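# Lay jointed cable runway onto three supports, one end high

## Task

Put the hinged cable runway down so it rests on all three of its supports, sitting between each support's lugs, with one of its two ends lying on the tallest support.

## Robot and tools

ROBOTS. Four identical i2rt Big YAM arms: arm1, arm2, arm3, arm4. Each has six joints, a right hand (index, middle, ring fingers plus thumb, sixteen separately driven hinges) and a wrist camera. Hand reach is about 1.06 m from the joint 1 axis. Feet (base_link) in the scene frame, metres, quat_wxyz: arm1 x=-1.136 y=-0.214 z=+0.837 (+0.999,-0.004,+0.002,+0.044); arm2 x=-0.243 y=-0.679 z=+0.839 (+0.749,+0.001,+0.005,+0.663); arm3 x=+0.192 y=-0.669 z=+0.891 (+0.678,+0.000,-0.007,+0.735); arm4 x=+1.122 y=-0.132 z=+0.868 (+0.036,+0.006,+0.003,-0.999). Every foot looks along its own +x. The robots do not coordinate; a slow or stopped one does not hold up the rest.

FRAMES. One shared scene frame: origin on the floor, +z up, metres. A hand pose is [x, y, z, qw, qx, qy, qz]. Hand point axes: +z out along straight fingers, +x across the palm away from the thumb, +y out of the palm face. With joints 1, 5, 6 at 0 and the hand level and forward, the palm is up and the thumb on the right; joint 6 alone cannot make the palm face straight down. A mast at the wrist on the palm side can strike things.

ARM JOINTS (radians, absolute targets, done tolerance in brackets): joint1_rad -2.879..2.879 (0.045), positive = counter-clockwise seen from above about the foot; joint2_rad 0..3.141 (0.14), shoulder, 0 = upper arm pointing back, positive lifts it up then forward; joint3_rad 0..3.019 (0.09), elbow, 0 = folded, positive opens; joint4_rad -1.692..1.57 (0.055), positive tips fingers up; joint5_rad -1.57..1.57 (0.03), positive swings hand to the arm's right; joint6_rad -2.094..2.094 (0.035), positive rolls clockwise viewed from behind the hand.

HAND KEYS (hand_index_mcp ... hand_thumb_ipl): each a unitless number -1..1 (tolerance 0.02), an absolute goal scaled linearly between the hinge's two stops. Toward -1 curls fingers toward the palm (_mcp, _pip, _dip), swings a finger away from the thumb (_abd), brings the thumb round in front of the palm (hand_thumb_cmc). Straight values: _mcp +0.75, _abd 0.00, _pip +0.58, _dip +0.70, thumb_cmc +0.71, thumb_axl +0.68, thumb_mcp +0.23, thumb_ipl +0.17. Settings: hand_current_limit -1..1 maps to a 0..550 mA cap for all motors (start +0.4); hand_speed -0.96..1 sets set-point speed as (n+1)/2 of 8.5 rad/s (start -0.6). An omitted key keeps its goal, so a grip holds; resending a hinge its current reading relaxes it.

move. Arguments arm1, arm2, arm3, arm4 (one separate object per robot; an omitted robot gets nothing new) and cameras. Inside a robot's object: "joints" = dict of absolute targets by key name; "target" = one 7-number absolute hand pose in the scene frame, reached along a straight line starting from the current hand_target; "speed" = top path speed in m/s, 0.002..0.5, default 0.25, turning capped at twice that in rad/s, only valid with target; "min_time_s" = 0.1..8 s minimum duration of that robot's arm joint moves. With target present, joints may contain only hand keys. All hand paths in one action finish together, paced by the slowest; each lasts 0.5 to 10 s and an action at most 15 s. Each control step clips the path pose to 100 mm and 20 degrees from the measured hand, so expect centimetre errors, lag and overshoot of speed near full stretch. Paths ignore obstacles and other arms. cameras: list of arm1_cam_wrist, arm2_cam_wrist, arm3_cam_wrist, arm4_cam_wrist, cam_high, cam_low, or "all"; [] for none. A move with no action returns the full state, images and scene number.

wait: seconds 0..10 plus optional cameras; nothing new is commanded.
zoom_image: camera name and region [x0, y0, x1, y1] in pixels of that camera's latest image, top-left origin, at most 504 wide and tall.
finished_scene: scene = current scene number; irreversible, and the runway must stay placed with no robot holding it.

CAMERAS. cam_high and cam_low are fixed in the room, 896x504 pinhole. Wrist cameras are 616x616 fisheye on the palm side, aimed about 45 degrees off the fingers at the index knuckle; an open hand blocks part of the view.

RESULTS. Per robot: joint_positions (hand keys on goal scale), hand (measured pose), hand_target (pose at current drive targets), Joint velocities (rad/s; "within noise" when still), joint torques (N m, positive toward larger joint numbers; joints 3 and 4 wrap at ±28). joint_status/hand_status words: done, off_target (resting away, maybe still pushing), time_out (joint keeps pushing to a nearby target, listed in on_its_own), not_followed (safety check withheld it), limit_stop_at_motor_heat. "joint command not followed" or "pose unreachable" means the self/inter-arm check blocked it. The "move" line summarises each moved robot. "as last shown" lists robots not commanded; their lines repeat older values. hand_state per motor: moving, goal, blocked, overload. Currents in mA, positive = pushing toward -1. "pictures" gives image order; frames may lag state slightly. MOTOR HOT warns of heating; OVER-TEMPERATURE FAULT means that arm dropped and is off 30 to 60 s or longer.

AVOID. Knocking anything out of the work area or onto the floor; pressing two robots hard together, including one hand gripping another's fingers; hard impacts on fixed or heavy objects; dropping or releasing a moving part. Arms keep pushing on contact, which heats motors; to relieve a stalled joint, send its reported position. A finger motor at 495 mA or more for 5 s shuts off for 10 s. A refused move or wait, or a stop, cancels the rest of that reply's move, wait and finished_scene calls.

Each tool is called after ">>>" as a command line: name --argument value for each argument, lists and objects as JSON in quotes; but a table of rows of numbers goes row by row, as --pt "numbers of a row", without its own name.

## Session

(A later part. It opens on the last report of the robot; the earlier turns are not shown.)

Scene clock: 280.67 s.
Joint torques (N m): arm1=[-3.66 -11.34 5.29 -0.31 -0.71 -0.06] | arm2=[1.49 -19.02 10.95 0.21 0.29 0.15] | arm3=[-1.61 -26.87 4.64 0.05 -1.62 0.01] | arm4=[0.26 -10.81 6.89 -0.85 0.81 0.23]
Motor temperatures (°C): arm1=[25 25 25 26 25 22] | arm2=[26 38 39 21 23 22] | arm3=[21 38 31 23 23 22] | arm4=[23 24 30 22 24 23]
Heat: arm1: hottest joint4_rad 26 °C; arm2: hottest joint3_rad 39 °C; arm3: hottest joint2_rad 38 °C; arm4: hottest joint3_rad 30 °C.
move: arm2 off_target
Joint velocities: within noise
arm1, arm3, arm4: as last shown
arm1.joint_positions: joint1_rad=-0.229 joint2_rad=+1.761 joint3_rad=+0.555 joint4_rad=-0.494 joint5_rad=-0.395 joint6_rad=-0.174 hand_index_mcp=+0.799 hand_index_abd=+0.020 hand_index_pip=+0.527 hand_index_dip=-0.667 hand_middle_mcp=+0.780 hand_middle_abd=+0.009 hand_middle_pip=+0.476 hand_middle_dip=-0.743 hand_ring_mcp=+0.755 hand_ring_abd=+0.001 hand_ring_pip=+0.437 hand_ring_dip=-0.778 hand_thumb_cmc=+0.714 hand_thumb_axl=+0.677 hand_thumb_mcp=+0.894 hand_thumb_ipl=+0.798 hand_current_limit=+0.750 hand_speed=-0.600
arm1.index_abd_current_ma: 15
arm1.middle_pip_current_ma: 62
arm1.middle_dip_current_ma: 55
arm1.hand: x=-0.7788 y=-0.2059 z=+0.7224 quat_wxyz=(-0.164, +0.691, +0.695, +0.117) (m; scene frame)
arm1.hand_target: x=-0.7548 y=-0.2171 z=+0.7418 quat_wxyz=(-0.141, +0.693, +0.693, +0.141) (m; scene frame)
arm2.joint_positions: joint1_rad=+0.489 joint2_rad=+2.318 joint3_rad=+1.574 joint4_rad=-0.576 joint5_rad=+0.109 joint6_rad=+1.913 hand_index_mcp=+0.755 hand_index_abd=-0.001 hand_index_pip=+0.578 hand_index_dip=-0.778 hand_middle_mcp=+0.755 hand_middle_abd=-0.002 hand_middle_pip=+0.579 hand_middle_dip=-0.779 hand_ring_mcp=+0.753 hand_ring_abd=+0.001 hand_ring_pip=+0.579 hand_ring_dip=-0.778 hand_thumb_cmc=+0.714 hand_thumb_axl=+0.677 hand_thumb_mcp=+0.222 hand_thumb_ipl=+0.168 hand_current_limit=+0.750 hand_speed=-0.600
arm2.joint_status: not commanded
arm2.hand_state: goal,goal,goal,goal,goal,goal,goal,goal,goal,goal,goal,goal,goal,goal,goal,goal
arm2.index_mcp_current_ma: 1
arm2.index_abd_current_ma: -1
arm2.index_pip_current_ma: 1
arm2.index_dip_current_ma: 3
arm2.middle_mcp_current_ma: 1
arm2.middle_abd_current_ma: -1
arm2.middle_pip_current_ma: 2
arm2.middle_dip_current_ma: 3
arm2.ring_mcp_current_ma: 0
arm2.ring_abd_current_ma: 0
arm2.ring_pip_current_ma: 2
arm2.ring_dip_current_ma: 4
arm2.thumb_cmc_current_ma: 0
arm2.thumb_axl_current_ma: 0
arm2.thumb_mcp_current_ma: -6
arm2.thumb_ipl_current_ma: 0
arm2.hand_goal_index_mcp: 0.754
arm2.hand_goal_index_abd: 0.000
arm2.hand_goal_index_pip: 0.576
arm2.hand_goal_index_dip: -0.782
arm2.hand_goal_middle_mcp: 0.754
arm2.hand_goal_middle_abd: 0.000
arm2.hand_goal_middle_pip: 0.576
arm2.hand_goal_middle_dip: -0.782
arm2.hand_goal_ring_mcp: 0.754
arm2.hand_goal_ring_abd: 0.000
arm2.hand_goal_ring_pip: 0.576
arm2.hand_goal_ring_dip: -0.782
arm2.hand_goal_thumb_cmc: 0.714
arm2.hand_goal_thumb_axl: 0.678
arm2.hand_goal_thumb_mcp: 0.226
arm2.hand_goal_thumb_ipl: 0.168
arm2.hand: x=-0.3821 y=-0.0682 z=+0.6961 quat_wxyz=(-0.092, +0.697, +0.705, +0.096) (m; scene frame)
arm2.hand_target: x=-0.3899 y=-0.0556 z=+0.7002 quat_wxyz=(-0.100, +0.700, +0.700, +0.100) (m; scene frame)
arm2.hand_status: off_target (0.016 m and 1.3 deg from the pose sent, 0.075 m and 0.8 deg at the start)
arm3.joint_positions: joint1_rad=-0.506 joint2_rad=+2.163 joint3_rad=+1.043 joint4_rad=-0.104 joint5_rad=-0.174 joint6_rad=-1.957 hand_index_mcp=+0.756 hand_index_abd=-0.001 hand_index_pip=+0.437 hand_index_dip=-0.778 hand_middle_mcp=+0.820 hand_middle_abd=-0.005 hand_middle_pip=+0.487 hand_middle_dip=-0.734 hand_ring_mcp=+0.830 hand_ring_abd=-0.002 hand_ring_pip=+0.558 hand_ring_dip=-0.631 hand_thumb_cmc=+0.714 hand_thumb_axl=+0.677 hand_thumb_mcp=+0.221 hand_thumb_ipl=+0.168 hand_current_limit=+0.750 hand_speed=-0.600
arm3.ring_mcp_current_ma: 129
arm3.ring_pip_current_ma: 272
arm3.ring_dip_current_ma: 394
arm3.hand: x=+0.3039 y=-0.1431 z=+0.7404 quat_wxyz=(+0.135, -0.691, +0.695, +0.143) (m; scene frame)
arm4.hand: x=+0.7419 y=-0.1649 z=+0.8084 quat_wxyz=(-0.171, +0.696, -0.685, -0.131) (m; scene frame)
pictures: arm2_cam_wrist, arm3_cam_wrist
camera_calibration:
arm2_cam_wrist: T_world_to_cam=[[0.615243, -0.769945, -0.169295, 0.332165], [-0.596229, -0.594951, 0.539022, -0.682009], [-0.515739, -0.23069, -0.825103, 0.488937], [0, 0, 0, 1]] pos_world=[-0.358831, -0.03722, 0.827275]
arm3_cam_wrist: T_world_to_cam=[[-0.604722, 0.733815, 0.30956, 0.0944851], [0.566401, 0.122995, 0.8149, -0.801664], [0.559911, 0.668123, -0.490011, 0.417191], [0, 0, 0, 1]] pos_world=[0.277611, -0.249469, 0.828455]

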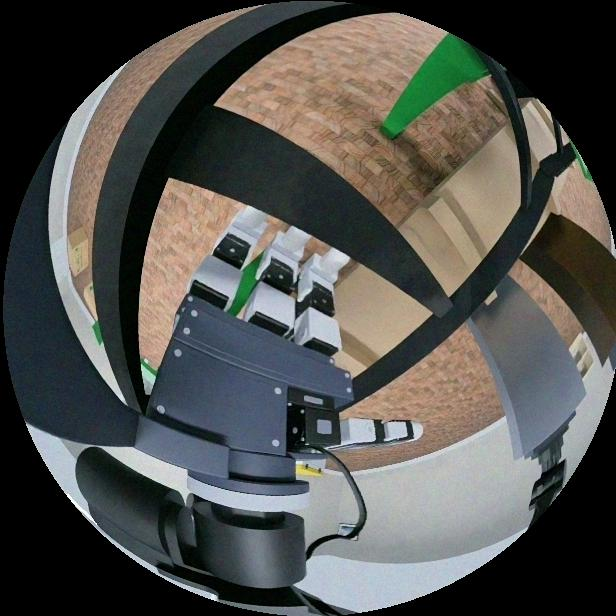

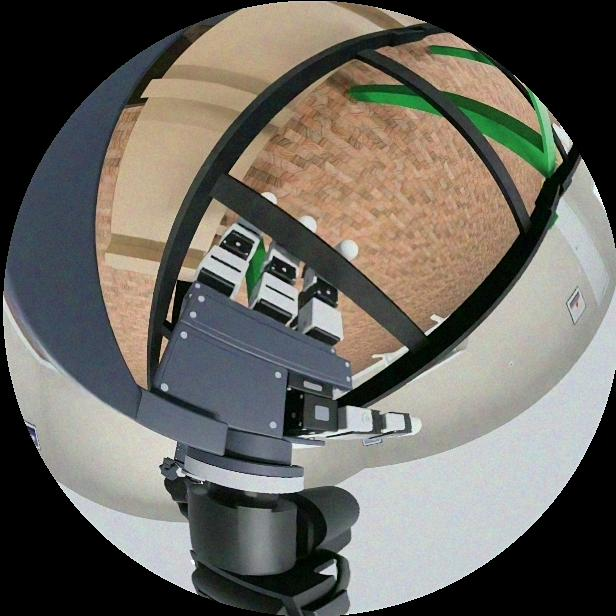

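>>> move --arm3 '{"target":[0.317,-0.133,0.797,-0.2008,0.678,-0.678,-0.2008],"speed":0.05}' --arm2 '{"target":[-0.400,-0.085,0.705,-0.153,0.6903,0.6903,0.153],"speed":0.08,"joints":{"hand_index_pip":0.434,"hand_middle_pip":0.434,"hand_ring_pip":0.434,"hand_thumb_mcp":0.9,"hand_thumb_ipl":0.8}}' --cameras '["arm2_cam_wrist"]'

Scene clock: 283.07 s.
Joint torques (N m): arm1=[-3.6 -11.63 5.22 -0.31 -0.41 -0.07] | arm2=[0.79 -20.25 8.18 1.89 0.45 0.13] | arm3=[-0.91 -26.75 4.97 1.35 -2.23 0.28] | arm4=[-0.09 -9.93 6.57 -0.76 0.75 0.17]
Motor temperatures (°C): arm1=[25 25 25 26 25 22] | arm2=[26 38 39 21 23 22] | arm3=[21 38 31 23 23 22] | arm4=[23 24 30 22 24 23]
Heat: arm1: hottest joint4_rad 26 °C; arm2: hottest joint3_rad 39 °C; arm3: hottest joint2_rad 38 °C; arm4: hottest joint3_rad 30 °C.
move: arm2 off_target; arm3 off_target
Joint velocities: within noise
arm1, arm4: as last shown
arm1.joint_positions: joint1_rad=-0.229 joint2_rad=+1.765 joint3_rad=+0.555 joint4_rad=-0.494 joint5_rad=-0.402 joint6_rad=-0.174 hand_index_mcp=+0.824 hand_index_abd=+0.022 hand_index_pip=+0.544 hand_index_dip=-0.656 hand_middle_mcp=+0.762 hand_middle_abd=+0.006 hand_middle_pip=+0.444 hand_middle_dip=-0.773 hand_ring_mcp=+0.755 hand_ring_abd=+0.001 hand_ring_pip=+0.437 hand_ring_dip=-0.778 hand_thumb_cmc=+0.714 hand_thumb_axl=+0.677 hand_thumb_mcp=+0.894 hand_thumb_ipl=+0.798 hand_current_limit=+0.750 hand_speed=-0.600
arm1.hand_state: blocked,blocked,blocked,blocked,goal,goal,goal,goal,goal,goal,goal,goal,goal,goal,goal,goal
arm1.index_mcp_current_ma: 152
arm1.index_abd_current_ma: 18
arm1.index_pip_current_ma: 281
arm1.index_dip_current_ma: 353
arm1.middle_mcp_current_ma: 5
arm1.middle_abd_current_ma: 2
arm1.middle_pip_current_ma: 7
arm1.middle_dip_current_ma: 5
arm1.hand: x=-0.7795 y=-0.2049 z=+0.7216 quat_wxyz=(-0.168, +0.691, +0.693, +0.119) (m; scene frame)
arm2.joint_positions: joint1_rad=+0.544 joint2_rad=+2.253 joint3_rad=+1.376 joint4_rad=-0.349 joint5_rad=+0.180 joint6_rad=+1.941 hand_index_mcp=+0.755 hand_index_abd=-0.001 hand_index_pip=+0.437 hand_index_dip=-0.779 hand_middle_mcp=+0.755 hand_middle_abd=-0.001 hand_middle_pip=+0.437 hand_middle_dip=-0.779 hand_ring_mcp=+0.754 hand_ring_abd=+0.000 hand_ring_pip=+0.438 hand_ring_dip=-0.778 hand_thumb_cmc=+0.714 hand_thumb_axl=+0.677 hand_thumb_mcp=+0.895 hand_thumb_ipl=+0.798 hand_current_limit=+0.750 hand_speed=-0.600
arm2.joint_status: all done
arm2.hand_state: goal,goal,goal,goal,goal,goal,goal,goal,goal,goal,goal,goal,goal,goal,goal,goal
arm2.index_mcp_current_ma: 1
arm2.index_abd_current_ma: 0
arm2.index_pip_current_ma: 3
arm2.index_dip_current_ma: 3
arm2.middle_mcp_current_ma: 1
arm2.middle_abd_current_ma: 0
arm2.middle_pip_current_ma: 3
arm2.middle_dip_current_ma: 3
arm2.ring_mcp_current_ma: 0
arm2.ring_abd_current_ma: 0
arm2.ring_pip_current_ma: 3
arm2.ring_dip_current_ma: 4
arm2.thumb_cmc_current_ma: 0
arm2.thumb_axl_current_ma: 0
arm2.thumb_mcp_current_ma: -8
arm2.thumb_ipl_current_ma: -2
arm2.hand_goal_index_mcp: 0.754
arm2.hand_goal_index_abd: 0.000
arm2.hand_goal_index_pip: 0.434
arm2.hand_goal_index_dip: -0.782
arm2.hand_goal_middle_mcp: 0.754
arm2.hand_goal_middle_abd: 0.000
arm2.hand_goal_middle_pip: 0.434
arm2.hand_goal_middle_dip: -0.782
arm2.hand_goal_ring_mcp: 0.754
arm2.hand_goal_ring_abd: 0.000
arm2.hand_goal_ring_pip: 0.434
arm2.hand_goal_ring_dip: -0.782
arm2.hand_goal_thumb_cmc: 0.714
arm2.hand_goal_thumb_axl: 0.678
arm2.hand_goal_thumb_mcp: 0.900
arm2.hand_goal_thumb_ipl: 0.800
arm2.hand: x=-0.3922 y=-0.1034 z=+0.6887 quat_wxyz=(-0.125, +0.687, +0.701, +0.141) (m; scene frame)
arm2.hand_target: x=-0.3999 y=-0.0856 z=+0.7054 quat_wxyz=(-0.153, +0.690, +0.690, +0.153) (m; scene frame)
arm2.hand_status: off_target (0.026 m and 3.7 deg from the pose sent, 0.026 m and 9.7 deg at the start)
arm3.joint_positions: joint1_rad=-0.535 joint2_rad=+2.163 joint3_rad=+0.956 joint4_rad=+0.032 joint5_rad=-0.211 joint6_rad=-1.983 hand_index_mcp=+0.756 hand_index_abd=-0.001 hand_index_pip=+0.437 hand_index_dip=-0.778 hand_middle_mcp=+0.806 hand_middle_abd=-0.004 hand_middle_pip=+0.488 hand_middle_dip=-0.735 hand_ring_mcp=+0.874 hand_ring_abd=-0.024 hand_ring_pip=+0.581 hand_ring_dip=-0.616 hand_thumb_cmc=+0.714 hand_thumb_axl=+0.677 hand_thumb_mcp=+0.221 hand_thumb_ipl=+0.168 hand_current_limit=+0.750 hand_speed=-0.600
arm3.joint_status: not commanded
arm3.hand_state: goal,goal,goal,goal,blocked,goal,blocked,blocked,blocked,blocked,blocked,blocked,goal,goal,goal,goal
arm3.index_mcp_current_ma: 0
arm3.index_abd_current_ma: 0
arm3.index_pip_current_ma: 0
arm3.index_dip_current_ma: 1
arm3.middle_mcp_current_ma: 64
arm3.middle_abd_current_ma: 0
arm3.middle_pip_current_ma: 62
arm3.middle_dip_current_ma: 50
arm3.ring_mcp_current_ma: 290
arm3.ring_abd_current_ma: -12
arm3.ring_pip_current_ma: 369
arm3.ring_dip_current_ma: 467
arm3.thumb_cmc_current_ma: 0
arm3.thumb_axl_current_ma: 0
arm3.thumb_mcp_current_ma: -1
arm3.thumb_ipl_current_ma: 0
arm3.hand_goal_index_mcp: 0.754
arm3.hand_goal_index_abd: 0.000
arm3.hand_goal_index_pip: 0.434
arm3.hand_goal_index_dip: -0.782
arm3.hand_goal_middle_mcp: 0.754
arm3.hand_goal_middle_abd: 0.000
arm3.hand_goal_middle_pip: 0.434
arm3.hand_goal_middle_dip: -0.782
arm3.hand_goal_ring_mcp: 0.754
arm3.hand_goal_ring_abd: 0.000
arm3.hand_goal_ring_pip: 0.434
arm3.hand_goal_ring_dip: -0.782
arm3.hand_goal_thumb_cmc: 0.714
arm3.hand_goal_thumb_axl: 0.678
arm3.hand_goal_thumb_mcp: 0.226
arm3.hand_goal_thumb_ipl: 0.168
arm3.hand: x=+0.3040 y=-0.1650 z=+0.7337 quat_wxyz=(+0.155, -0.690, +0.688, +0.165) (m; scene frame)
arm3.hand_target: x=+0.3161 y=-0.1345 z=+0.7937 quat_wxyz=(+0.201, -0.679, +0.677, +0.201) (m; scene frame)
arm3.hand_status: off_target (0.072 m and 6.9 deg from the pose sent, 0.059 m and 10.3 deg at the start)
arm4.joint_positions: joint1_rad=+0.327 joint2_rad=+1.704 joint3_rad=+0.698 joint4_rad=-0.761 joint5_rad=+0.376 joint6_rad=+0.428 hand_index_mcp=+0.754 hand_index_abd=-0.005 hand_index_pip=+0.437 hand_index_dip=-0.779 hand_middle_mcp=+0.755 hand_middle_abd=-0.006 hand_middle_pip=+0.437 hand_middle_dip=-0.778 hand_ring_mcp=+0.755 hand_ring_abd=-0.006 hand_ring_pip=+0.437 hand_ring_dip=-0.778 hand_thumb_cmc=+0.714 hand_thumb_axl=+0.678 hand_thumb_mcp=+0.899 hand_thumb_ipl=+0.799 hand_current_limit=+0.750 hand_speed=-0.600
arm4.hand_state: goal,goal,goal,goal,goal,goal,goal,goal,goal,goal,goal,goal,goal,goal,goal,goal
arm4.index_mcp_current_ma: 1
arm4.index_abd_current_ma: -16
arm4.index_pip_current_ma: 9
arm4.middle_mcp_current_ma: 3
arm4.middle_abd_current_ma: -21
arm4.middle_pip_current_ma: 11
arm4.ring_mcp_current_ma: 2
arm4.ring_abd_current_ma: -20
arm4.ring_pip_current_ma: 10
arm4.ring_dip_current_ma: 13
arm4.thumb_mcp_current_ma: -6
arm4.hand: x=+0.7374 y=-0.1682 z=+0.8137 quat_wxyz=(-0.163, +0.695, -0.687, -0.136) (m; scene frame)
arm4.hand_target: x=+0.7224 y=-0.1753 z=+0.8271 quat_wxyz=(-0.146, +0.692, -0.692, -0.147) (m; scene frame)
pictures: arm2_cam_wrist
camera_calibration:
arm2_cam_wrist: T_world_to_cam=[[0.623201, -0.742828, -0.244597, 0.367857], [-0.600807, -0.654965, 0.458315, -0.657252], [-0.500651, -0.138667, -0.854471, 0.505101], [0, 0, 0, 1]] pos_world=[-0.371251, -0.0871816, 0.822798]

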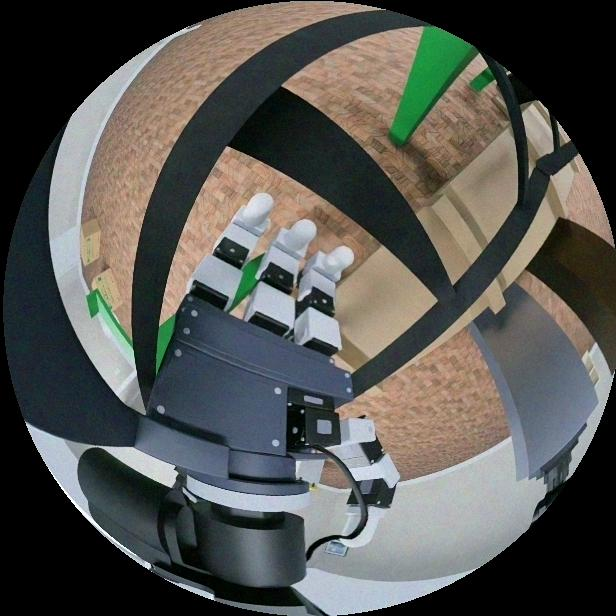

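>>> move --cameras '["cam_high","cam_low","arm3_cam_wrist","arm4_cam_wrist","arm1_cam_wrist"]'

Scene clock: 283.33 s.
Joint torques (N m): arm1=[-3.6 -11.63 5.22 -0.31 -0.41 -0.06] | arm2=[0.73 -20.37 8.14 1.91 0.46 0.13] | arm3=[-0.91 -26.7 4.98 1.35 -2.23 0.29] | arm4=[0.26 -10.05 6.63 -0.72 0.74 0.14]
Motor temperatures (°C): arm1=[25 25 25 26 25 22] | arm2=[26 38 39 21 23 22] | arm3=[21 38 31 23 23 22] | arm4=[23 24 30 22 24 23]
Heat: arm1: hottest joint4_rad 26 °C; arm2: hottest joint3_rad 39 °C; arm3: hottest joint2_rad 38 °C; arm4: hottest joint3_rad 30 °C.
Joint velocities: within noise
arm1.joint_positions: joint1_rad=-0.229 joint2_rad=+1.765 joint3_rad=+0.555 joint4_rad=-0.494 joint5_rad=-0.402 joint6_rad=-0.174 hand_index_mcp=+0.824 hand_index_abd=+0.022 hand_index_pip=+0.544 hand_index_dip=-0.656 hand_middle_mcp=+0.762 hand_middle_abd=+0.006 hand_middle_pip=+0.444 hand_middle_dip=-0.773 hand_ring_mcp=+0.755 hand_ring_abd=+0.001 hand_ring_pip=+0.437 hand_ring_dip=-0.778 hand_thumb_cmc=+0.714 hand_thumb_axl=+0.677 hand_thumb_mcp=+0.894 hand_thumb_ipl=+0.798 hand_current_limit=+0.750 hand_speed=-0.600
arm1.joint_status: not commanded
arm1.hand_state: blocked,blocked,blocked,blocked,goal,goal,goal,goal,goal,goal,goal,goal,goal,goal,goal,goal
arm1.index_mcp_current_ma: 152
arm1.index_abd_current_ma: 18
arm1.index_pip_current_ma: 281
arm1.index_dip_current_ma: 353
arm1.middle_mcp_current_ma: 5
arm1.middle_abd_current_ma: 2
arm1.middle_pip_current_ma: 7
arm1.middle_dip_current_ma: 5
arm1.ring_mcp_current_ma: 0
arm1.ring_abd_current_ma: 0
arm1.ring_pip_current_ma: 1
arm1.ring_dip_current_ma: 1
arm1.thumb_cmc_current_ma: 0
arm1.thumb_axl_current_ma: 0
arm1.thumb_mcp_current_ma: -4
arm1.thumb_ipl_current_ma: -1
arm1.hand_goal_index_mcp: 0.754
arm1.hand_goal_index_abd: 0.000
arm1.hand_goal_index_pip: 0.434
arm1.hand_goal_index_dip: -0.782
arm1.hand_goal_middle_mcp: 0.754
arm1.hand_goal_middle_abd: 0.000
arm1.hand_goal_middle_pip: 0.434
arm1.hand_goal_middle_dip: -0.782
arm1.hand_goal_ring_mcp: 0.754
arm1.hand_goal_ring_abd: 0.000
arm1.hand_goal_ring_pip: 0.434
arm1.hand_goal_ring_dip: -0.782
arm1.hand_goal_thumb_cmc: 0.714
arm1.hand_goal_thumb_axl: 0.678
arm1.hand_goal_thumb_mcp: 0.900
arm1.hand_goal_thumb_ipl: 0.800
arm1.hand: x=-0.7795 y=-0.2049 z=+0.7216 quat_wxyz=(-0.168, +0.691, +0.693, +0.119) (m; scene frame)
arm1.hand_target: x=-0.7548 y=-0.2171 z=+0.7418 quat_wxyz=(-0.141, +0.693, +0.693, +0.141) (m; scene frame)
arm1.hand_status: not commanded
arm2.joint_positions: joint1_rad=+0.544 joint2_rad=+2.253 joint3_rad=+1.376 joint4_rad=-0.349 joint5_rad=+0.180 joint6_rad=+1.941 hand_index_mcp=+0.755 hand_index_abd=-0.001 hand_index_pip=+0.437 hand_index_dip=-0.779 hand_middle_mcp=+0.755 hand_middle_abd=-0.001 hand_middle_pip=+0.437 hand_middle_dip=-0.779 hand_ring_mcp=+0.754 hand_ring_abd=+0.000 hand_ring_pip=+0.438 hand_ring_dip=-0.778 hand_thumb_cmc=+0.714 hand_thumb_axl=+0.677 hand_thumb_mcp=+0.895 hand_thumb_ipl=+0.798 hand_current_limit=+0.750 hand_speed=-0.600
arm2.joint_status: all done
arm2.hand_state: goal,goal,goal,goal,goal,goal,goal,goal,goal,goal,goal,goal,goal,goal,goal,goal
arm2.index_mcp_current_ma: 1
arm2.index_abd_current_ma: 0
arm2.index_pip_current_ma: 3
arm2.index_dip_current_ma: 3
arm2.middle_mcp_current_ma: 1
arm2.middle_abd_current_ma: 0
arm2.middle_pip_current_ma: 3
arm2.middle_dip_current_ma: 3
arm2.ring_mcp_current_ma: 0
arm2.ring_abd_current_ma: 0
arm2.ring_pip_current_ma: 3
arm2.ring_dip_current_ma: 4
arm2.thumb_cmc_current_ma: 0
arm2.thumb_axl_current_ma: 0
arm2.thumb_mcp_current_ma: -8
arm2.thumb_ipl_current_ma: -2
arm2.hand_goal_index_mcp: 0.754
arm2.hand_goal_index_abd: 0.000
arm2.hand_goal_index_pip: 0.434
arm2.hand_goal_index_dip: -0.782
arm2.hand_goal_middle_mcp: 0.754
arm2.hand_goal_middle_abd: 0.000
arm2.hand_goal_middle_pip: 0.434
arm2.hand_goal_middle_dip: -0.782
arm2.hand_goal_ring_mcp: 0.754
arm2.hand_goal_ring_abd: 0.000
arm2.hand_goal_ring_pip: 0.434
arm2.hand_goal_ring_dip: -0.782
arm2.hand_goal_thumb_cmc: 0.714
arm2.hand_goal_thumb_axl: 0.678
arm2.hand_goal_thumb_mcp: 0.900
arm2.hand_goal_thumb_ipl: 0.800
arm2.hand: x=-0.3922 y=-0.1034 z=+0.6887 quat_wxyz=(-0.125, +0.687, +0.701, +0.141) (m; scene frame)
arm2.hand_target: x=-0.3999 y=-0.0856 z=+0.7054 quat_wxyz=(-0.153, +0.690, +0.690, +0.153) (m; scene frame)
arm2.hand_status: off_target (0.026 m and 3.7 deg from the pose sent, 0.026 m and 9.7 deg at the start)
arm3.joint_positions: joint1_rad=-0.535 joint2_rad=+2.163 joint3_rad=+0.956 joint4_rad=+0.032 joint5_rad=-0.211 joint6_rad=-1.983 hand_index_mcp=+0.756 hand_index_abd=-0.001 hand_index_pip=+0.437 hand_index_dip=-0.778 hand_middle_mcp=+0.806 hand_middle_abd=-0.004 hand_middle_pip=+0.488 hand_middle_dip=-0.735 hand_ring_mcp=+0.874 hand_ring_abd=-0.024 hand_ring_pip=+0.581 hand_ring_dip=-0.616 hand_thumb_cmc=+0.714 hand_thumb_axl=+0.677 hand_thumb_mcp=+0.221 hand_thumb_ipl=+0.168 hand_current_limit=+0.750 hand_speed=-0.600
arm3.joint_status: not commanded
arm3.hand_state: goal,goal,goal,goal,blocked,goal,blocked,blocked,blocked,blocked,blocked,blocked,goal,goal,goal,goal
arm3.index_mcp_current_ma: 0
arm3.index_abd_current_ma: 0
arm3.index_pip_current_ma: 0
arm3.index_dip_current_ma: 1
arm3.middle_mcp_current_ma: 64
arm3.middle_abd_current_ma: 0
arm3.middle_pip_current_ma: 62
arm3.middle_dip_current_ma: 50
arm3.ring_mcp_current_ma: 290
arm3.ring_abd_current_ma: -12
arm3.ring_pip_current_ma: 369
arm3.ring_dip_current_ma: 467
arm3.thumb_cmc_current_ma: 0
arm3.thumb_axl_current_ma: 0
arm3.thumb_mcp_current_ma: -1
arm3.thumb_ipl_current_ma: 0
arm3.hand_goal_index_mcp: 0.754
arm3.hand_goal_index_abd: 0.000
arm3.hand_goal_index_pip: 0.434
arm3.hand_goal_index_dip: -0.782
arm3.hand_goal_middle_mcp: 0.754
arm3.hand_goal_middle_abd: 0.000
arm3.hand_goal_middle_pip: 0.434
arm3.hand_goal_middle_dip: -0.782
arm3.hand_goal_ring_mcp: 0.754
arm3.hand_goal_ring_abd: 0.000
arm3.hand_goal_ring_pip: 0.434
arm3.hand_goal_ring_dip: -0.782
arm3.hand_goal_thumb_cmc: 0.714
arm3.hand_goal_thumb_axl: 0.678
arm3.hand_goal_thumb_mcp: 0.226
arm3.hand_goal_thumb_ipl: 0.168
arm3.hand: x=+0.3040 y=-0.1650 z=+0.7337 quat_wxyz=(+0.155, -0.690, +0.688, +0.165) (m; scene frame)
arm3.hand_target: x=+0.3161 y=-0.1345 z=+0.7937 quat_wxyz=(+0.201, -0.679, +0.677, +0.201) (m; scene frame)
arm3.hand_status: off_target (0.072 m and 6.9 deg from the pose sent, 0.059 m and 10.3 deg at the start)
arm4.joint_positions: joint1_rad=+0.327 joint2_rad=+1.704 joint3_rad=+0.698 joint4_rad=-0.761 joint5_rad=+0.376 joint6_rad=+0.428 hand_index_mcp=+0.754 hand_index_abd=-0.005 hand_index_pip=+0.437 hand_index_dip=-0.779 hand_middle_mcp=+0.755 hand_middle_abd=-0.006 hand_middle_pip=+0.437 hand_middle_dip=-0.778 hand_ring_mcp=+0.755 hand_ring_abd=-0.006 hand_ring_pip=+0.437 hand_ring_dip=-0.778 hand_thumb_cmc=+0.714 hand_thumb_axl=+0.678 hand_thumb_mcp=+0.899 hand_thumb_ipl=+0.799 hand_current_limit=+0.750 hand_speed=-0.600
arm4.joint_status: not commanded
arm4.hand_state: goal,goal,goal,goal,goal,goal,goal,goal,goal,goal,goal,goal,goal,goal,goal,goal
arm4.index_mcp_current_ma: 1
arm4.index_abd_current_ma: -16
arm4.index_pip_current_ma: 9
arm4.index_dip_current_ma: 12
arm4.middle_mcp_current_ma: 3
arm4.middle_abd_current_ma: -21
arm4.middle_pip_current_ma: 11
arm4.middle_dip_current_ma: 15
arm4.ring_mcp_current_ma: 2
arm4.ring_abd_current_ma: -20
arm4.ring_pip_current_ma: 10
arm4.ring_dip_current_ma: 13
arm4.thumb_cmc_current_ma: 0
arm4.thumb_axl_current_ma: -2
arm4.thumb_mcp_current_ma: -6
arm4.thumb_ipl_current_ma: -5
arm4.hand_goal_index_mcp: 0.754
arm4.hand_goal_index_abd: 0.000
arm4.hand_goal_index_pip: 0.434
arm4.hand_goal_index_dip: -0.782
arm4.hand_goal_middle_mcp: 0.754
arm4.hand_goal_middle_abd: 0.000
arm4.hand_goal_middle_pip: 0.434
arm4.hand_goal_middle_dip: -0.782
arm4.hand_goal_ring_mcp: 0.754
arm4.hand_goal_ring_abd: 0.000
arm4.hand_goal_ring_pip: 0.434
arm4.hand_goal_ring_dip: -0.782
arm4.hand_goal_thumb_cmc: 0.714
arm4.hand_goal_thumb_axl: 0.678
arm4.hand_goal_thumb_mcp: 0.900
arm4.hand_goal_thumb_ipl: 0.800
arm4.hand: x=+0.7374 y=-0.1682 z=+0.8137 quat_wxyz=(-0.163, +0.695, -0.687, -0.136) (m; scene frame)
arm4.hand_target: x=+0.7224 y=-0.1753 z=+0.8271 quat_wxyz=(-0.146, +0.692, -0.692, -0.147) (m; scene frame)
arm4.hand_status: not commanded
pictures: arm1_cam_wrist, arm3_cam_wrist, arm4_cam_wrist, cam_high, cam_low
camera_calibration:
arm1_cam_wrist: T_world_to_cam=[[0.564822, -0.745651, -0.353527, 0.577345], [-0.510506, -0.65232, 0.560234, -0.987813], [-0.648352, -0.135955, -0.749103, 0.130222], [0, 0, 0, 1]] pos_world=[-0.745951, -0.196168, 0.855064]
arm3_cam_wrist: T_world_to_cam=[[-0.610833, 0.708641, 0.353146, 0.0783866], [0.565933, 0.0788461, 0.820672, -0.804916], [0.553718, 0.70115, -0.449205, 0.40578], [0, 0, 0, 1]] pos_world=[0.278722, -0.276596, 0.815169]
arm4_cam_wrist: T_world_to_cam=[[-0.654408, 0.709216, 0.262228, 0.426615], [0.478732, 0.12017, 0.869698, -1.08383], [0.585292, 0.694674, -0.418164, 0.14987], [0, 0, 0, 1]] pos_world=[0.710328, -0.276429, 0.893409]

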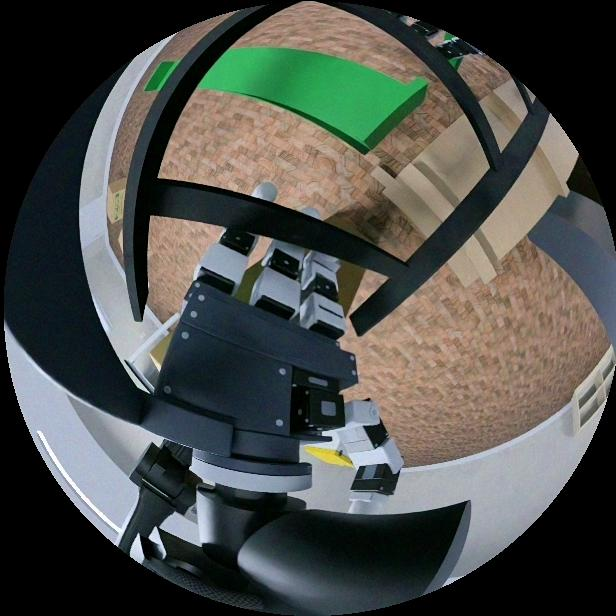

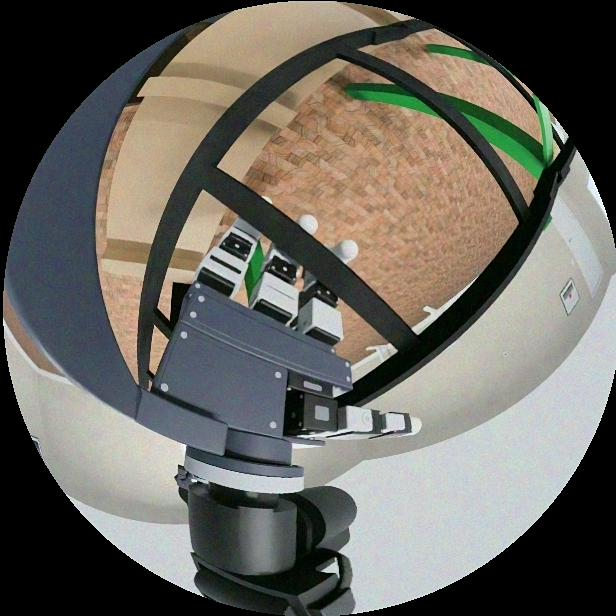

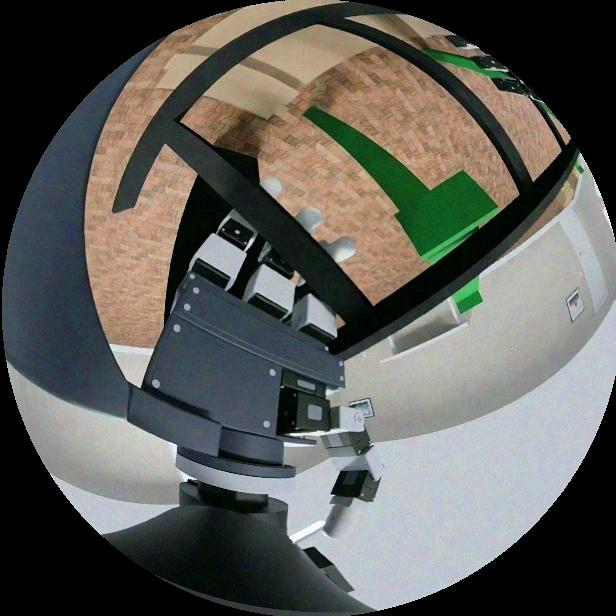

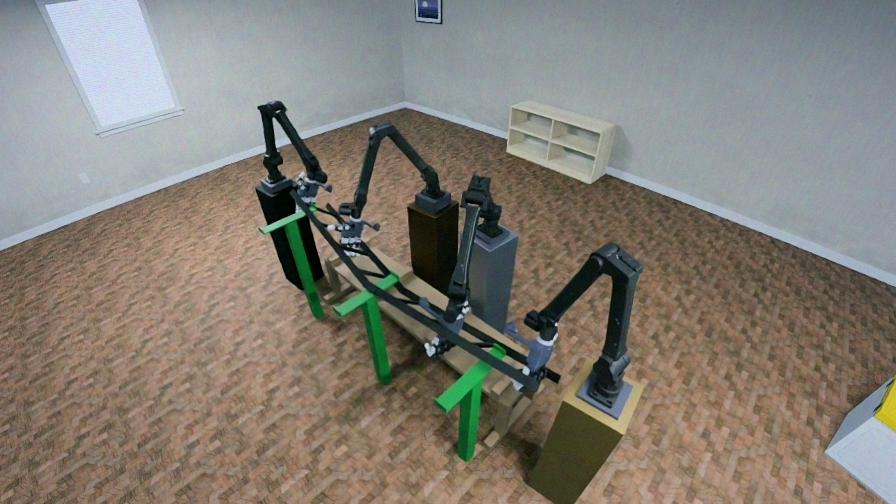

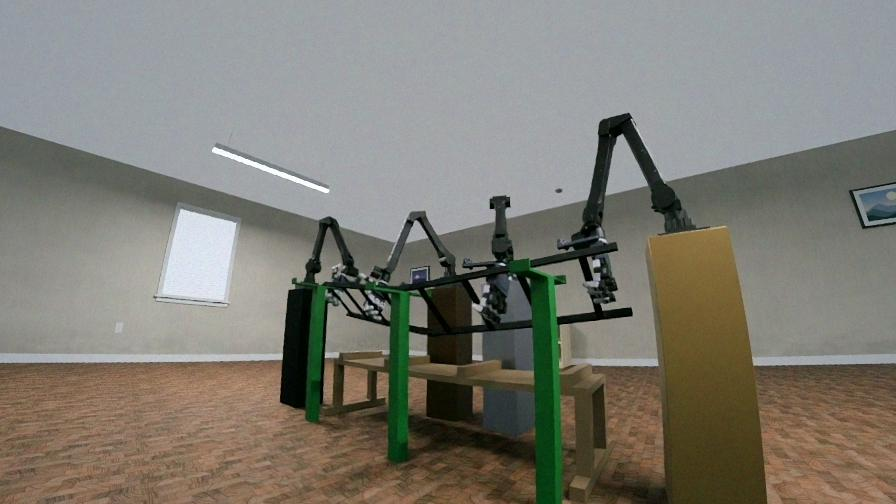

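>>> move --cameras '["arm2_cam_wrist"]' --arm3 '{"target":[0.317,-0.122,0.787,-0.2008,0.678,-0.678,-0.2008],"speed":0.05}'

>>> zoom_image --camera "arm2_cam_wrist" --region '[180, 60, 500, 380]'

Scene clock: 285.17 s.
Joint torques (N m): arm1=[-3.6 -11.87 5.2 -0.31 -0.28 -0.06] | arm2=[0.56 -20.31 8.5 1.88 0.46 0.12] | arm3=[-0.26 -24.82 6.91 1.43 -2.04 0.36] | arm4=[-0.09 -10.29 6.57 -0.76 0.79 0.15]
Motor temperatures (°C): arm1=[25 25 25 26 25 22] | arm2=[26 37 38 21 23 22] | arm3=[21 38 31 23 24 22] | arm4=[23 24 30 22 24 23]
Heat: arm1: hottest joint4_rad 26 °C; arm2: hottest joint3_rad 38 °C; arm3: hottest joint2_rad 38 °C; arm4: hottest joint3_rad 30 °C.
move: arm3 off_target
Joint velocities: within noise
arm1, arm2, arm4: as last shown
arm1.joint_positions: joint1_rad=-0.229 joint2_rad=+1.767 joint3_rad=+0.555 joint4_rad=-0.494 joint5_rad=-0.405 joint6_rad=-0.174 hand_index_mcp=+0.824 hand_index_abd=+0.014 hand_index_pip=+0.546 hand_index_dip=-0.650 hand_middle_mcp=+0.760 hand_middle_abd=+0.006 hand_middle_pip=+0.444 hand_middle_dip=-0.773 hand_ring_mcp=+0.755 hand_ring_abd=+0.001 hand_ring_pip=+0.437 hand_ring_dip=-0.778 hand_thumb_cmc=+0.714 hand_thumb_axl=+0.677 hand_thumb_mcp=+0.894 hand_thumb_ipl=+0.798 hand_current_limit=+0.750 hand_speed=-0.600
arm1.hand_state: blocked,goal,blocked,blocked,goal,goal,goal,goal,goal,goal,goal,goal,goal,goal,goal,goal
arm1.index_abd_current_ma: 9
arm1.index_pip_current_ma: 289
arm1.index_dip_current_ma: 377
arm1.middle_mcp_current_ma: 4
arm1.hand: x=-0.7800 y=-0.2043 z=+0.7210 quat_wxyz=(-0.170, +0.691, +0.693, +0.120) (m; scene frame)
arm2.joint_positions: joint1_rad=+0.545 joint2_rad=+2.253 joint3_rad=+1.371 joint4_rad=-0.349 joint5_rad=+0.180 joint6_rad=+1.941 hand_index_mcp=+0.755 hand_index_abd=-0.001 hand_index_pip=+0.437 hand_index_dip=-0.779 hand_middle_mcp=+0.755 hand_middle_abd=-0.001 hand_middle_pip=+0.437 hand_middle_dip=-0.779 hand_ring_mcp=+0.754 hand_ring_abd=+0.000 hand_ring_pip=+0.438 hand_ring_dip=-0.778 hand_thumb_cmc=+0.714 hand_thumb_axl=+0.677 hand_thumb_mcp=+0.895 hand_thumb_ipl=+0.798 hand_current_limit=+0.750 hand_speed=-0.600
arm2.hand: x=-0.3919 y=-0.1057 z=+0.6875 quat_wxyz=(-0.123, +0.687, +0.702, +0.141) (m; scene frame)
arm2.hand_target: x=-0.3997 y=-0.0856 z=+0.7053 quat_wxyz=(-0.153, +0.690, +0.690, +0.153) (m; scene frame)
arm3.joint_positions: joint1_rad=-0.535 joint2_rad=+2.173 joint3_rad=+0.964 joint4_rad=+0.033 joint5_rad=-0.212 joint6_rad=-1.983 hand_index_mcp=+0.756 hand_index_abd=-0.001 hand_index_pip=+0.437 hand_index_dip=-0.778 hand_middle_mcp=+0.802 hand_middle_abd=-0.003 hand_middle_pip=+0.481 hand_middle_dip=-0.737 hand_ring_mcp=+0.874 hand_ring_abd=-0.024 hand_ring_pip=+0.581 hand_ring_dip=-0.616 hand_thumb_cmc=+0.714 hand_thumb_axl=+0.677 hand_thumb_mcp=+0.221 hand_thumb_ipl=+0.168 hand_current_limit=+0.750 hand_speed=-0.600
arm3.joint_status: not commanded
arm3.hand_state: goal,goal,goal,goal,blocked,goal,blocked,blocked,blocked,blocked,blocked,blocked,goal,goal,goal,goal
arm3.index_mcp_current_ma: 0
arm3.index_abd_current_ma: 0
arm3.index_pip_current_ma: 0
arm3.index_dip_current_ma: 1
arm3.middle_mcp_current_ma: 56
arm3.middle_abd_current_ma: 0
arm3.middle_pip_current_ma: 48
arm3.middle_dip_current_ma: 46
arm3.ring_mcp_current_ma: 290
arm3.ring_abd_current_ma: -12
arm3.ring_pip_current_ma: 369
arm3.ring_dip_current_ma: 467
arm3.thumb_cmc_current_ma: 0
arm3.thumb_axl_current_ma: 0
arm3.thumb_mcp_current_ma: -1
arm3.thumb_ipl_current_ma: 0
arm3.hand_goal_index_mcp: 0.754
arm3.hand_goal_index_abd: 0.000
arm3.hand_goal_index_pip: 0.434
arm3.hand_goal_index_dip: -0.782
arm3.hand_goal_middle_mcp: 0.754
arm3.hand_goal_middle_abd: 0.000
arm3.hand_goal_middle_pip: 0.434
arm3.hand_goal_middle_dip: -0.782
arm3.hand_goal_ring_mcp: 0.754
arm3.hand_goal_ring_abd: 0.000
arm3.hand_goal_ring_pip: 0.434
arm3.hand_goal_ring_dip: -0.782
arm3.hand_goal_thumb_cmc: 0.714
arm3.hand_goal_thumb_axl: 0.678
arm3.hand_goal_thumb_mcp: 0.226
arm3.hand_goal_thumb_ipl: 0.168
arm3.hand: x=+0.3048 y=-0.1630 z=+0.7312 quat_wxyz=(+0.155, -0.690, +0.688, +0.165) (m; scene frame)
arm3.hand_target: x=+0.3160 y=-0.1245 z=+0.7862 quat_wxyz=(+0.200, -0.679, +0.677, +0.201) (m; scene frame)
arm3.hand_status: off_target (0.070 m and 6.9 deg from the pose sent, 0.070 m and 6.9 deg at the start)
arm4.joint_positions: joint1_rad=+0.327 joint2_rad=+1.704 joint3_rad=+0.698 joint4_rad=-0.761 joint5_rad=+0.375 joint6_rad=+0.429 hand_index_mcp=+0.754 hand_index_abd=-0.005 hand_index_pip=+0.437 hand_index_dip=-0.779 hand_middle_mcp=+0.755 hand_middle_abd=-0.006 hand_middle_pip=+0.437 hand_middle_dip=-0.778 hand_ring_mcp=+0.757 hand_ring_abd=-0.001 hand_ring_pip=+0.439 hand_ring_dip=-0.777 hand_thumb_cmc=+0.714 hand_thumb_axl=+0.678 hand_thumb_mcp=+0.899 hand_thumb_ipl=+0.799 hand_current_limit=+0.750 hand_speed=-0.600
arm4.ring_mcp_current_ma: 12
arm4.ring_abd_current_ma: -2
arm4.ring_pip_current_ma: 19
arm4.ring_dip_current_ma: 20
arm4.hand: x=+0.7375 y=-0.1683 z=+0.8137 quat_wxyz=(-0.163, +0.694, -0.688, -0.136) (m; scene frame)
arm4.hand_target: x=+0.7224 y=-0.1752 z=+0.8272 quat_wxyz=(-0.146, +0.692, -0.692, -0.147) (m; scene frame)
pictures: arm2_cam_wrist
camera_calibration:
arm2_cam_wrist: T_world_to_cam=[[0.624514, -0.743135, -0.240278, 0.363145], [-0.600962, -0.653727, 0.459876, -0.659109], [-0.498826, -0.142801, -0.854857, 0.504456], [0, 0, 0, 1]] pos_world=[-0.371253, -0.0889756, 0.821602]

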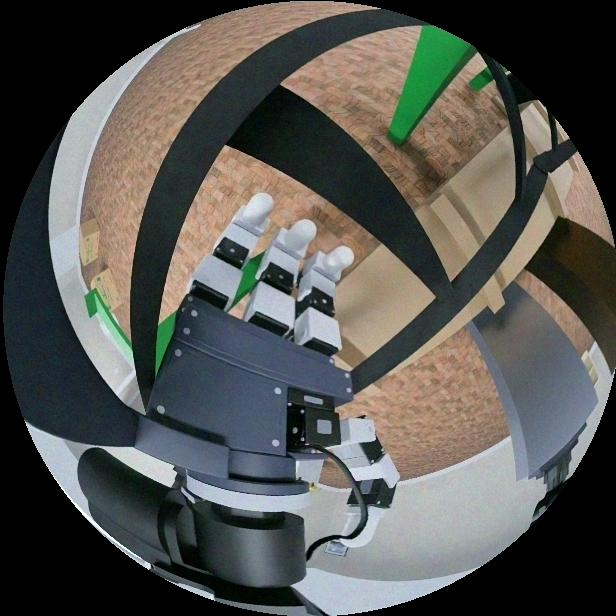

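Scaled by 1.575 from the camera's 616x616 image, which has a finer 880x880 frame.

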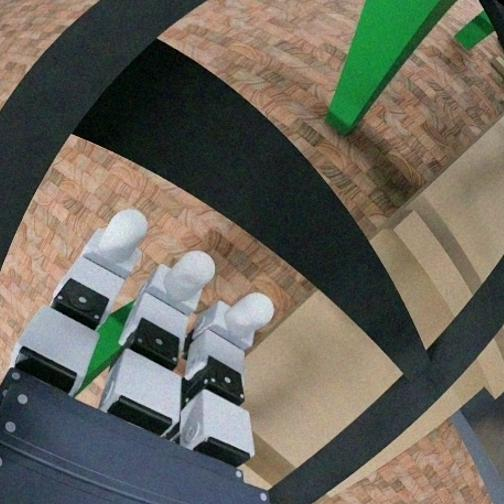

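>>> move --arm2 '{"target":[-0.408,-0.150,0.655,-0.2244,0.6706,0.6706,0.2244],"speed":0.1}'

>>> move --arm2 '{"target":[-0.408,-0.174,0.606,-0.2244,0.6706,0.6706,0.2244],"speed":0.08}' --cameras '["arm2_cam_wrist"]'

Scene clock: 288.63 s.
Joint torques (N m): arm1=[-3.02 -12.22 5.16 -0.16 -0.3 0.07] | arm2=[0.91 -16.15 4.71 2.26 0.45 0.12] | arm3=[-0.26 -25.35 5.29 0.96 -1.67 0.37] | arm4=[-0.21 -10.99 6.52 -0.62 0.57 -0.11]
Motor temperatures (°C): arm1=[25 25 25 26 25 22] | arm2=[26 37 38 21 23 22] | arm3=[21 37 31 23 24 22] | arm4=[23 24 30 22 24 23]
Heat: arm1: hottest joint4_rad 26 °C; arm2: hottest joint3_rad 38 °C; arm3: hottest joint2_rad 37 °C; arm4: hottest joint3_rad 30 °C.
move: arm2 done
Joint velocities: within noise
arm1, arm3, arm4: as last shown
arm1.joint_positions: joint1_rad=-0.237 joint2_rad=+1.771 joint3_rad=+0.555 joint4_rad=-0.499 joint5_rad=-0.405 joint6_rad=-0.187 hand_index_mcp=+0.837 hand_index_abd=-0.039 hand_index_pip=+0.558 hand_index_dip=-0.635 hand_middle_mcp=+0.759 hand_middle_abd=-0.003 hand_middle_pip=+0.441 hand_middle_dip=-0.775 hand_ring_mcp=+0.756 hand_ring_abd=+0.001 hand_ring_pip=+0.437 hand_ring_dip=-0.778 hand_thumb_cmc=+0.714 hand_thumb_axl=+0.677 hand_thumb_mcp=+0.894 hand_thumb_ipl=+0.798 hand_current_limit=+0.750 hand_speed=-0.600
arm1.hand_state: blocked,blocked,blocked,blocked,goal,goal,goal,goal,goal,goal,goal,goal,goal,goal,goal,goal
arm1.index_mcp_current_ma: 200
arm1.index_abd_current_ma: -44
arm1.index_pip_current_ma: 342
arm1.index_dip_current_ma: 449
arm1.middle_mcp_current_ma: 2
arm1.middle_abd_current_ma: -1
arm1.middle_pip_current_ma: 4
arm1.middle_dip_current_ma: 4
arm1.hand: x=-0.7818 y=-0.2058 z=+0.7197 quat_wxyz=(-0.172, +0.689, +0.694, +0.119) (m; scene frame)
arm1.hand_target: x=-0.7549 y=-0.2172 z=+0.7417 quat_wxyz=(-0.141, +0.693, +0.693, +0.141) (m; scene frame)
arm2.joint_positions: joint1_rad=+0.632 joint2_rad=+2.247 joint3_rad=+1.104 joint4_rad=+0.149 joint5_rad=+0.307 joint6_rad=+1.975 hand_index_mcp=+0.755 hand_index_abd=-0.001 hand_index_pip=+0.437 hand_index_dip=-0.779 hand_middle_mcp=+0.755 hand_middle_abd=+0.000 hand_middle_pip=+0.437 hand_middle_dip=-0.779 hand_ring_mcp=+0.754 hand_ring_abd=+0.000 hand_ring_pip=+0.437 hand_ring_dip=-0.778 hand_thumb_cmc=+0.714 hand_thumb_axl=+0.677 hand_thumb_mcp=+0.895 hand_thumb_ipl=+0.798 hand_current_limit=+0.750 hand_speed=-0.600
arm2.joint_status: not commanded
arm2.hand_state: goal,goal,goal,goal,goal,goal,goal,goal,goal,goal,goal,goal,goal,goal,goal,goal
arm2.index_mcp_current_ma: 1
arm2.index_abd_current_ma: 0
arm2.index_pip_current_ma: 3
arm2.index_dip_current_ma: 3
arm2.middle_mcp_current_ma: 1
arm2.middle_abd_current_ma: 0
arm2.middle_pip_current_ma: 3
arm2.middle_dip_current_ma: 3
arm2.ring_mcp_current_ma: 0
arm2.ring_abd_current_ma: 0
arm2.ring_pip_current_ma: 3
arm2.ring_dip_current_ma: 3
arm2.thumb_cmc_current_ma: 0
arm2.thumb_axl_current_ma: 0
arm2.thumb_mcp_current_ma: -8
arm2.thumb_ipl_current_ma: -2
arm2.hand_goal_index_mcp: 0.754
arm2.hand_goal_index_abd: 0.000
arm2.hand_goal_index_pip: 0.434
arm2.hand_goal_index_dip: -0.782
arm2.hand_goal_middle_mcp: 0.754
arm2.hand_goal_middle_abd: 0.000
arm2.hand_goal_middle_pip: 0.434
arm2.hand_goal_middle_dip: -0.782
arm2.hand_goal_ring_mcp: 0.754
arm2.hand_goal_ring_abd: 0.000
arm2.hand_goal_ring_pip: 0.434
arm2.hand_goal_ring_dip: -0.782
arm2.hand_goal_thumb_cmc: 0.714
arm2.hand_goal_thumb_axl: 0.678
arm2.hand_goal_thumb_mcp: 0.900
arm2.hand_goal_thumb_ipl: 0.800
arm2.hand: x=-0.4063 y=-0.1478 z=+0.6602 quat_wxyz=(-0.220, +0.667, +0.675, +0.225) (m; scene frame)
arm2.hand_target: x=-0.4081 y=-0.1501 z=+0.6551 quat_wxyz=(-0.224, +0.670, +0.671, +0.224) (m; scene frame)
arm2.hand_status: done (0.006 m and 0.8 deg from the pose sent, 0.057 m and 15.6 deg at the start)
arm3.joint_positions: joint1_rad=-0.535 joint2_rad=+2.174 joint3_rad=+0.985 joint4_rad=+0.046 joint5_rad=-0.221 joint6_rad=-1.983 hand_index_mcp=+0.756 hand_index_abd=-0.001 hand_index_pip=+0.437 hand_index_dip=-0.778 hand_middle_mcp=+0.772 hand_middle_abd=-0.001 hand_middle_pip=+0.458 hand_middle_dip=-0.755 hand_ring_mcp=+0.885 hand_ring_abd=-0.005 hand_ring_pip=+0.587 hand_ring_dip=-0.615 hand_thumb_cmc=+0.714 hand_thumb_axl=+0.677 hand_thumb_mcp=+0.221 hand_thumb_ipl=+0.168 hand_current_limit=+0.750 hand_speed=-0.600
arm3.hand_state: goal,goal,goal,goal,goal,goal,blocked,blocked,blocked,goal,blocked,blocked,goal,goal,goal,goal
arm3.middle_mcp_current_ma: 10
arm3.middle_pip_current_ma: 14
arm3.middle_dip_current_ma: 18
arm3.ring_mcp_current_ma: 336
arm3.ring_abd_current_ma: -1
arm3.ring_pip_current_ma: 398
arm3.ring_dip_current_ma: 472
arm3.hand: x=+0.3095 y=-0.1503 z=+0.7369 quat_wxyz=(+0.168, -0.689, +0.683, +0.174) (m; scene frame)
arm4.joint_positions: joint1_rad=+0.328 joint2_rad=+1.715 joint3_rad=+0.698 joint4_rad=-0.763 joint5_rad=+0.380 joint6_rad=+0.456 hand_index_mcp=+0.754 hand_index_abd=-0.005 hand_index_pip=+0.437 hand_index_dip=-0.779 hand_middle_mcp=+0.755 hand_middle_abd=-0.006 hand_middle_pip=+0.437 hand_middle_dip=-0.778 hand_ring_mcp=+0.804 hand_ring_abd=+0.050 hand_ring_pip=+0.481 hand_ring_dip=-0.740 hand_thumb_cmc=+0.714 hand_thumb_axl=+0.678 hand_thumb_mcp=+0.899 hand_thumb_ipl=+0.799 hand_current_limit=+0.750 hand_speed=-0.600
arm4.hand_state: goal,goal,goal,goal,goal,goal,goal,goal,blocked,blocked,blocked,blocked,goal,goal,goal,goal
arm4.index_abd_current_ma: -15
arm4.middle_mcp_current_ma: 2
arm4.middle_abd_current_ma: -19
arm4.middle_dip_current_ma: 14
arm4.ring_mcp_current_ma: 230
arm4.ring_abd_current_ma: 189
arm4.ring_pip_current_ma: 202
arm4.ring_dip_current_ma: 181
arm4.hand: x=+0.7400 y=-0.1650 z=+0.8116 quat_wxyz=(-0.167, +0.686, -0.695, -0.138) (m; scene frame)
arm4.hand_target: x=+0.7224 y=-0.1753 z=+0.8270 quat_wxyz=(-0.146, +0.692, -0.692, -0.147) (m; scene frame)
pictures: none

Scene clock: 290.07 s.
Joint torques (N m): arm1=[-3.02 -12.22 5.16 -0.16 -0.3 0.07] | arm2=[1.38 -15.91 3.74 2.25 0.59 0.13] | arm3=[-0.26 -25.29 5.29 0.96 -1.66 0.37] | arm4=[-0.21 -10.99 6.42 -0.65 0.56 -0.11]
Motor temperatures (°C): arm1=[25 25 25 26 25 22] | arm2=[26 36 38 21 23 22] | arm3=[21 37 31 23 24 22] | arm4=[23 24 30 22 24 23]
Heat: arm1: hottest joint4_rad 26 °C; arm2: hottest joint3_rad 38 °C; arm3: hottest joint2_rad 37 °C; arm4: hottest joint3_rad 30 °C.
move: arm2 done
Joint velocities: within noise
arm1, arm3, arm4: as last shown
arm2.joint_positions: joint1_rad=+0.652 joint2_rad=+2.353 joint3_rad=+1.082 joint4_rad=+0.269 joint5_rad=+0.318 joint6_rad=+1.996 hand_index_mcp=+0.755 hand_index_abd=-0.001 hand_index_pip=+0.437 hand_index_dip=-0.779 hand_middle_mcp=+0.755 hand_middle_abd=+0.000 hand_middle_pip=+0.437 hand_middle_dip=-0.779 hand_ring_mcp=+0.754 hand_ring_abd=+0.000 hand_ring_pip=+0.437 hand_ring_dip=-0.778 hand_thumb_cmc=+0.714 hand_thumb_axl=+0.677 hand_thumb_mcp=+0.895 hand_thumb_ipl=+0.798 hand_current_limit=+0.750 hand_speed=-0.600
arm2.joint_status: not commanded
arm2.hand_state: goal,goal,goal,goal,goal,goal,goal,goal,goal,goal,goal,goal,goal,goal,goal,goal
arm2.index_mcp_current_ma: 1
arm2.index_abd_current_ma: 0
arm2.index_pip_current_ma: 3
arm2.index_dip_current_ma: 3
arm2.middle_mcp_current_ma: 1
arm2.middle_abd_current_ma: 0
arm2.middle_pip_current_ma: 3
arm2.middle_dip_current_ma: 3
arm2.ring_mcp_current_ma: 0
arm2.ring_abd_current_ma: 0
arm2.ring_pip_current_ma: 3
arm2.ring_dip_current_ma: 3
arm2.thumb_cmc_current_ma: 0
arm2.thumb_axl_current_ma: 0
arm2.thumb_mcp_current_ma: -8
arm2.thumb_ipl_current_ma: -2
arm2.hand_goal_index_mcp: 0.754
arm2.hand_goal_index_abd: 0.000
arm2.hand_goal_index_pip: 0.434
arm2.hand_goal_index_dip: -0.782
arm2.hand_goal_middle_mcp: 0.754
arm2.hand_goal_middle_abd: 0.000
arm2.hand_goal_middle_pip: 0.434
arm2.hand_goal_middle_dip: -0.782
arm2.hand_goal_ring_mcp: 0.754
arm2.hand_goal_ring_abd: 0.000
arm2.hand_goal_ring_pip: 0.434
arm2.hand_goal_ring_dip: -0.782
arm2.hand_goal_thumb_cmc: 0.714
arm2.hand_goal_thumb_axl: 0.678
arm2.hand_goal_thumb_mcp: 0.900
arm2.hand_goal_thumb_ipl: 0.800
arm2.hand: x=-0.4051 y=-0.1719 z=+0.6103 quat_wxyz=(-0.219, +0.668, +0.675, +0.224) (m; scene frame)
arm2.hand_target: x=-0.4080 y=-0.1742 z=+0.6060 quat_wxyz=(-0.224, +0.670, +0.671, +0.224) (m; scene frame)
arm2.hand_status: done (0.006 m and 0.9 deg from the pose sent, 0.060 m and 0.8 deg at the start)
pictures: arm2_cam_wrist
camera_calibration:
arm2_cam_wrist: T_world_to_cam=[[0.6143, -0.656742, -0.437407, 0.434578], [-0.596155, -0.749439, 0.287994, -0.584423], [-0.516947, 0.0838472, -0.851901, 0.452345], [0, 0, 0, 1]] pos_world=[-0.38153, -0.190512, 0.74375]

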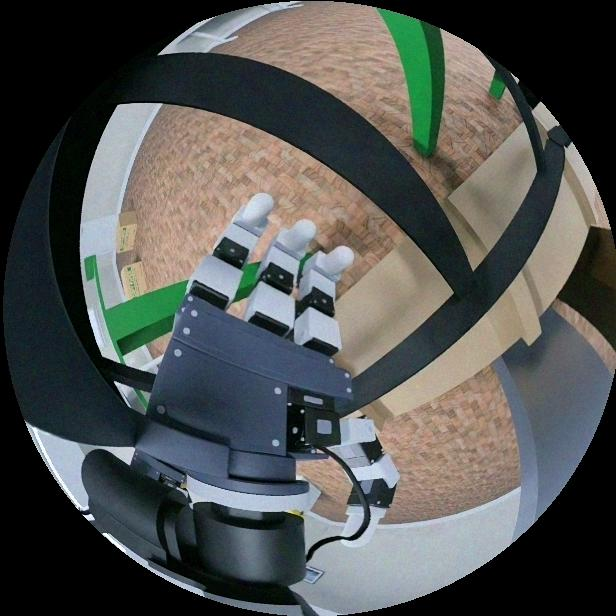

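>>> move --arm2 '{"target":[-0.330,-0.180,0.600,-0.2244,0.6706,0.6706,0.2244],"speed":0.09}' --cameras '["arm2_cam_wrist"]'

Scene clock: 294.30 s.
Joint torques (N m): arm1=[-3.02 -12.22 5.18 -0.16 -0.3 0.07] | arm2=[0.38 -15.62 2.55 2.29 0.23 -0.11] | arm3=[-0.26 -25.29 5.27 0.98 -1.67 0.37] | arm4=[-0.26 -11.11 6.53 -0.64 0.59 -0.1]
Motor temperatures (°C): arm1=[25 26 25 26 25 22] | arm2=[26 36 37 21 23 22] | arm3=[21 37 31 23 24 22] | arm4=[23 24 30 22 24 23]
Heat: arm1: hottest joint2_rad 26 °C; arm2: hottest joint3_rad 37 °C; arm3: hottest joint2_rad 37 °C; arm4: hottest joint3_rad 30 °C.
move: arm2 done
Joint velocities: within noise
arm1, arm3, arm4: as last shown
arm2.joint_positions: joint1_rad=+0.519 joint2_rad=+2.353 joint3_rad=+0.967 joint4_rad=+0.412 joint5_rad=+0.245 joint6_rad=+1.900 hand_index_mcp=+0.755 hand_index_abd=-0.001 hand_index_pip=+0.437 hand_index_dip=-0.779 hand_middle_mcp=+0.755 hand_middle_abd=+0.000 hand_middle_pip=+0.437 hand_middle_dip=-0.779 hand_ring_mcp=+0.754 hand_ring_abd=+0.000 hand_ring_pip=+0.437 hand_ring_dip=-0.778 hand_thumb_cmc=+0.714 hand_thumb_axl=+0.677 hand_thumb_mcp=+0.895 hand_thumb_ipl=+0.798 hand_current_limit=+0.750 hand_speed=-0.600
arm2.joint_status: not commanded
arm2.hand_state: goal,goal,goal,goal,goal,goal,goal,goal,goal,goal,goal,goal,goal,goal,goal,goal
arm2.index_mcp_current_ma: 1
arm2.index_abd_current_ma: 0
arm2.index_pip_current_ma: 3
arm2.index_dip_current_ma: 3
arm2.middle_mcp_current_ma: 1
arm2.middle_abd_current_ma: 0
arm2.middle_pip_current_ma: 3
arm2.middle_dip_current_ma: 3
arm2.ring_mcp_current_ma: 0
arm2.ring_abd_current_ma: 0
arm2.ring_pip_current_ma: 3
arm2.ring_dip_current_ma: 3
arm2.thumb_cmc_current_ma: 0
arm2.thumb_axl_current_ma: 0
arm2.thumb_mcp_current_ma: -8
arm2.thumb_ipl_current_ma: -2
arm2.hand_goal_index_mcp: 0.754
arm2.hand_goal_index_abd: 0.000
arm2.hand_goal_index_pip: 0.434
arm2.hand_goal_index_dip: -0.782
arm2.hand_goal_middle_mcp: 0.754
arm2.hand_goal_middle_abd: 0.000
arm2.hand_goal_middle_pip: 0.434
arm2.hand_goal_middle_dip: -0.782
arm2.hand_goal_ring_mcp: 0.754
arm2.hand_goal_ring_abd: 0.000
arm2.hand_goal_ring_pip: 0.434
arm2.hand_goal_ring_dip: -0.782
arm2.hand_goal_thumb_cmc: 0.714
arm2.hand_goal_thumb_axl: 0.678
arm2.hand_goal_thumb_mcp: 0.900
arm2.hand_goal_thumb_ipl: 0.800
arm2.hand: x=-0.3309 y=-0.1828 z=+0.5990 quat_wxyz=(-0.219, +0.675, +0.669, +0.221) (m; scene frame)
arm2.hand_target: x=-0.3299 y=-0.1801 z=+0.6000 quat_wxyz=(-0.224, +0.671, +0.671, +0.224) (m; scene frame)
arm2.hand_status: done (0.003 m and 0.9 deg from the pose sent, 0.076 m and 0.8 deg at the start)
pictures: arm2_cam_wrist
camera_calibration:
arm2_cam_wrist: T_world_to_cam=[[0.599113, -0.668467, -0.440699, 0.371798], [-0.60534, -0.738427, 0.297135, -0.55152], [-0.524049, 0.0887555, -0.847051, 0.47757], [0, 0, 0, 1]] pos_world=[-0.306336, -0.20111, 0.732253]

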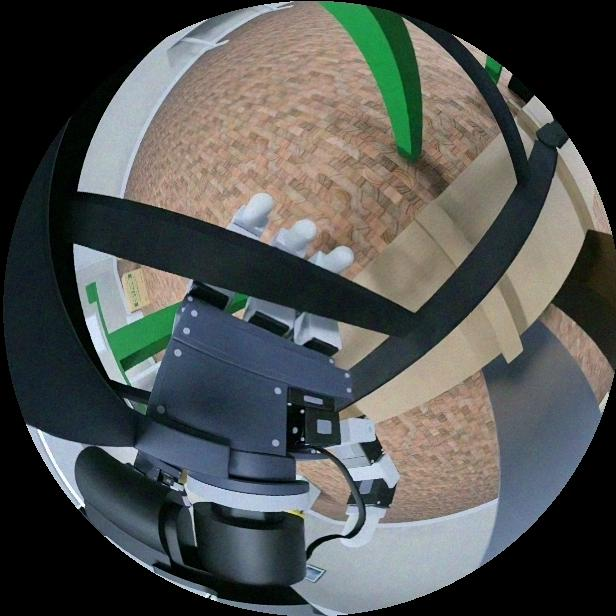

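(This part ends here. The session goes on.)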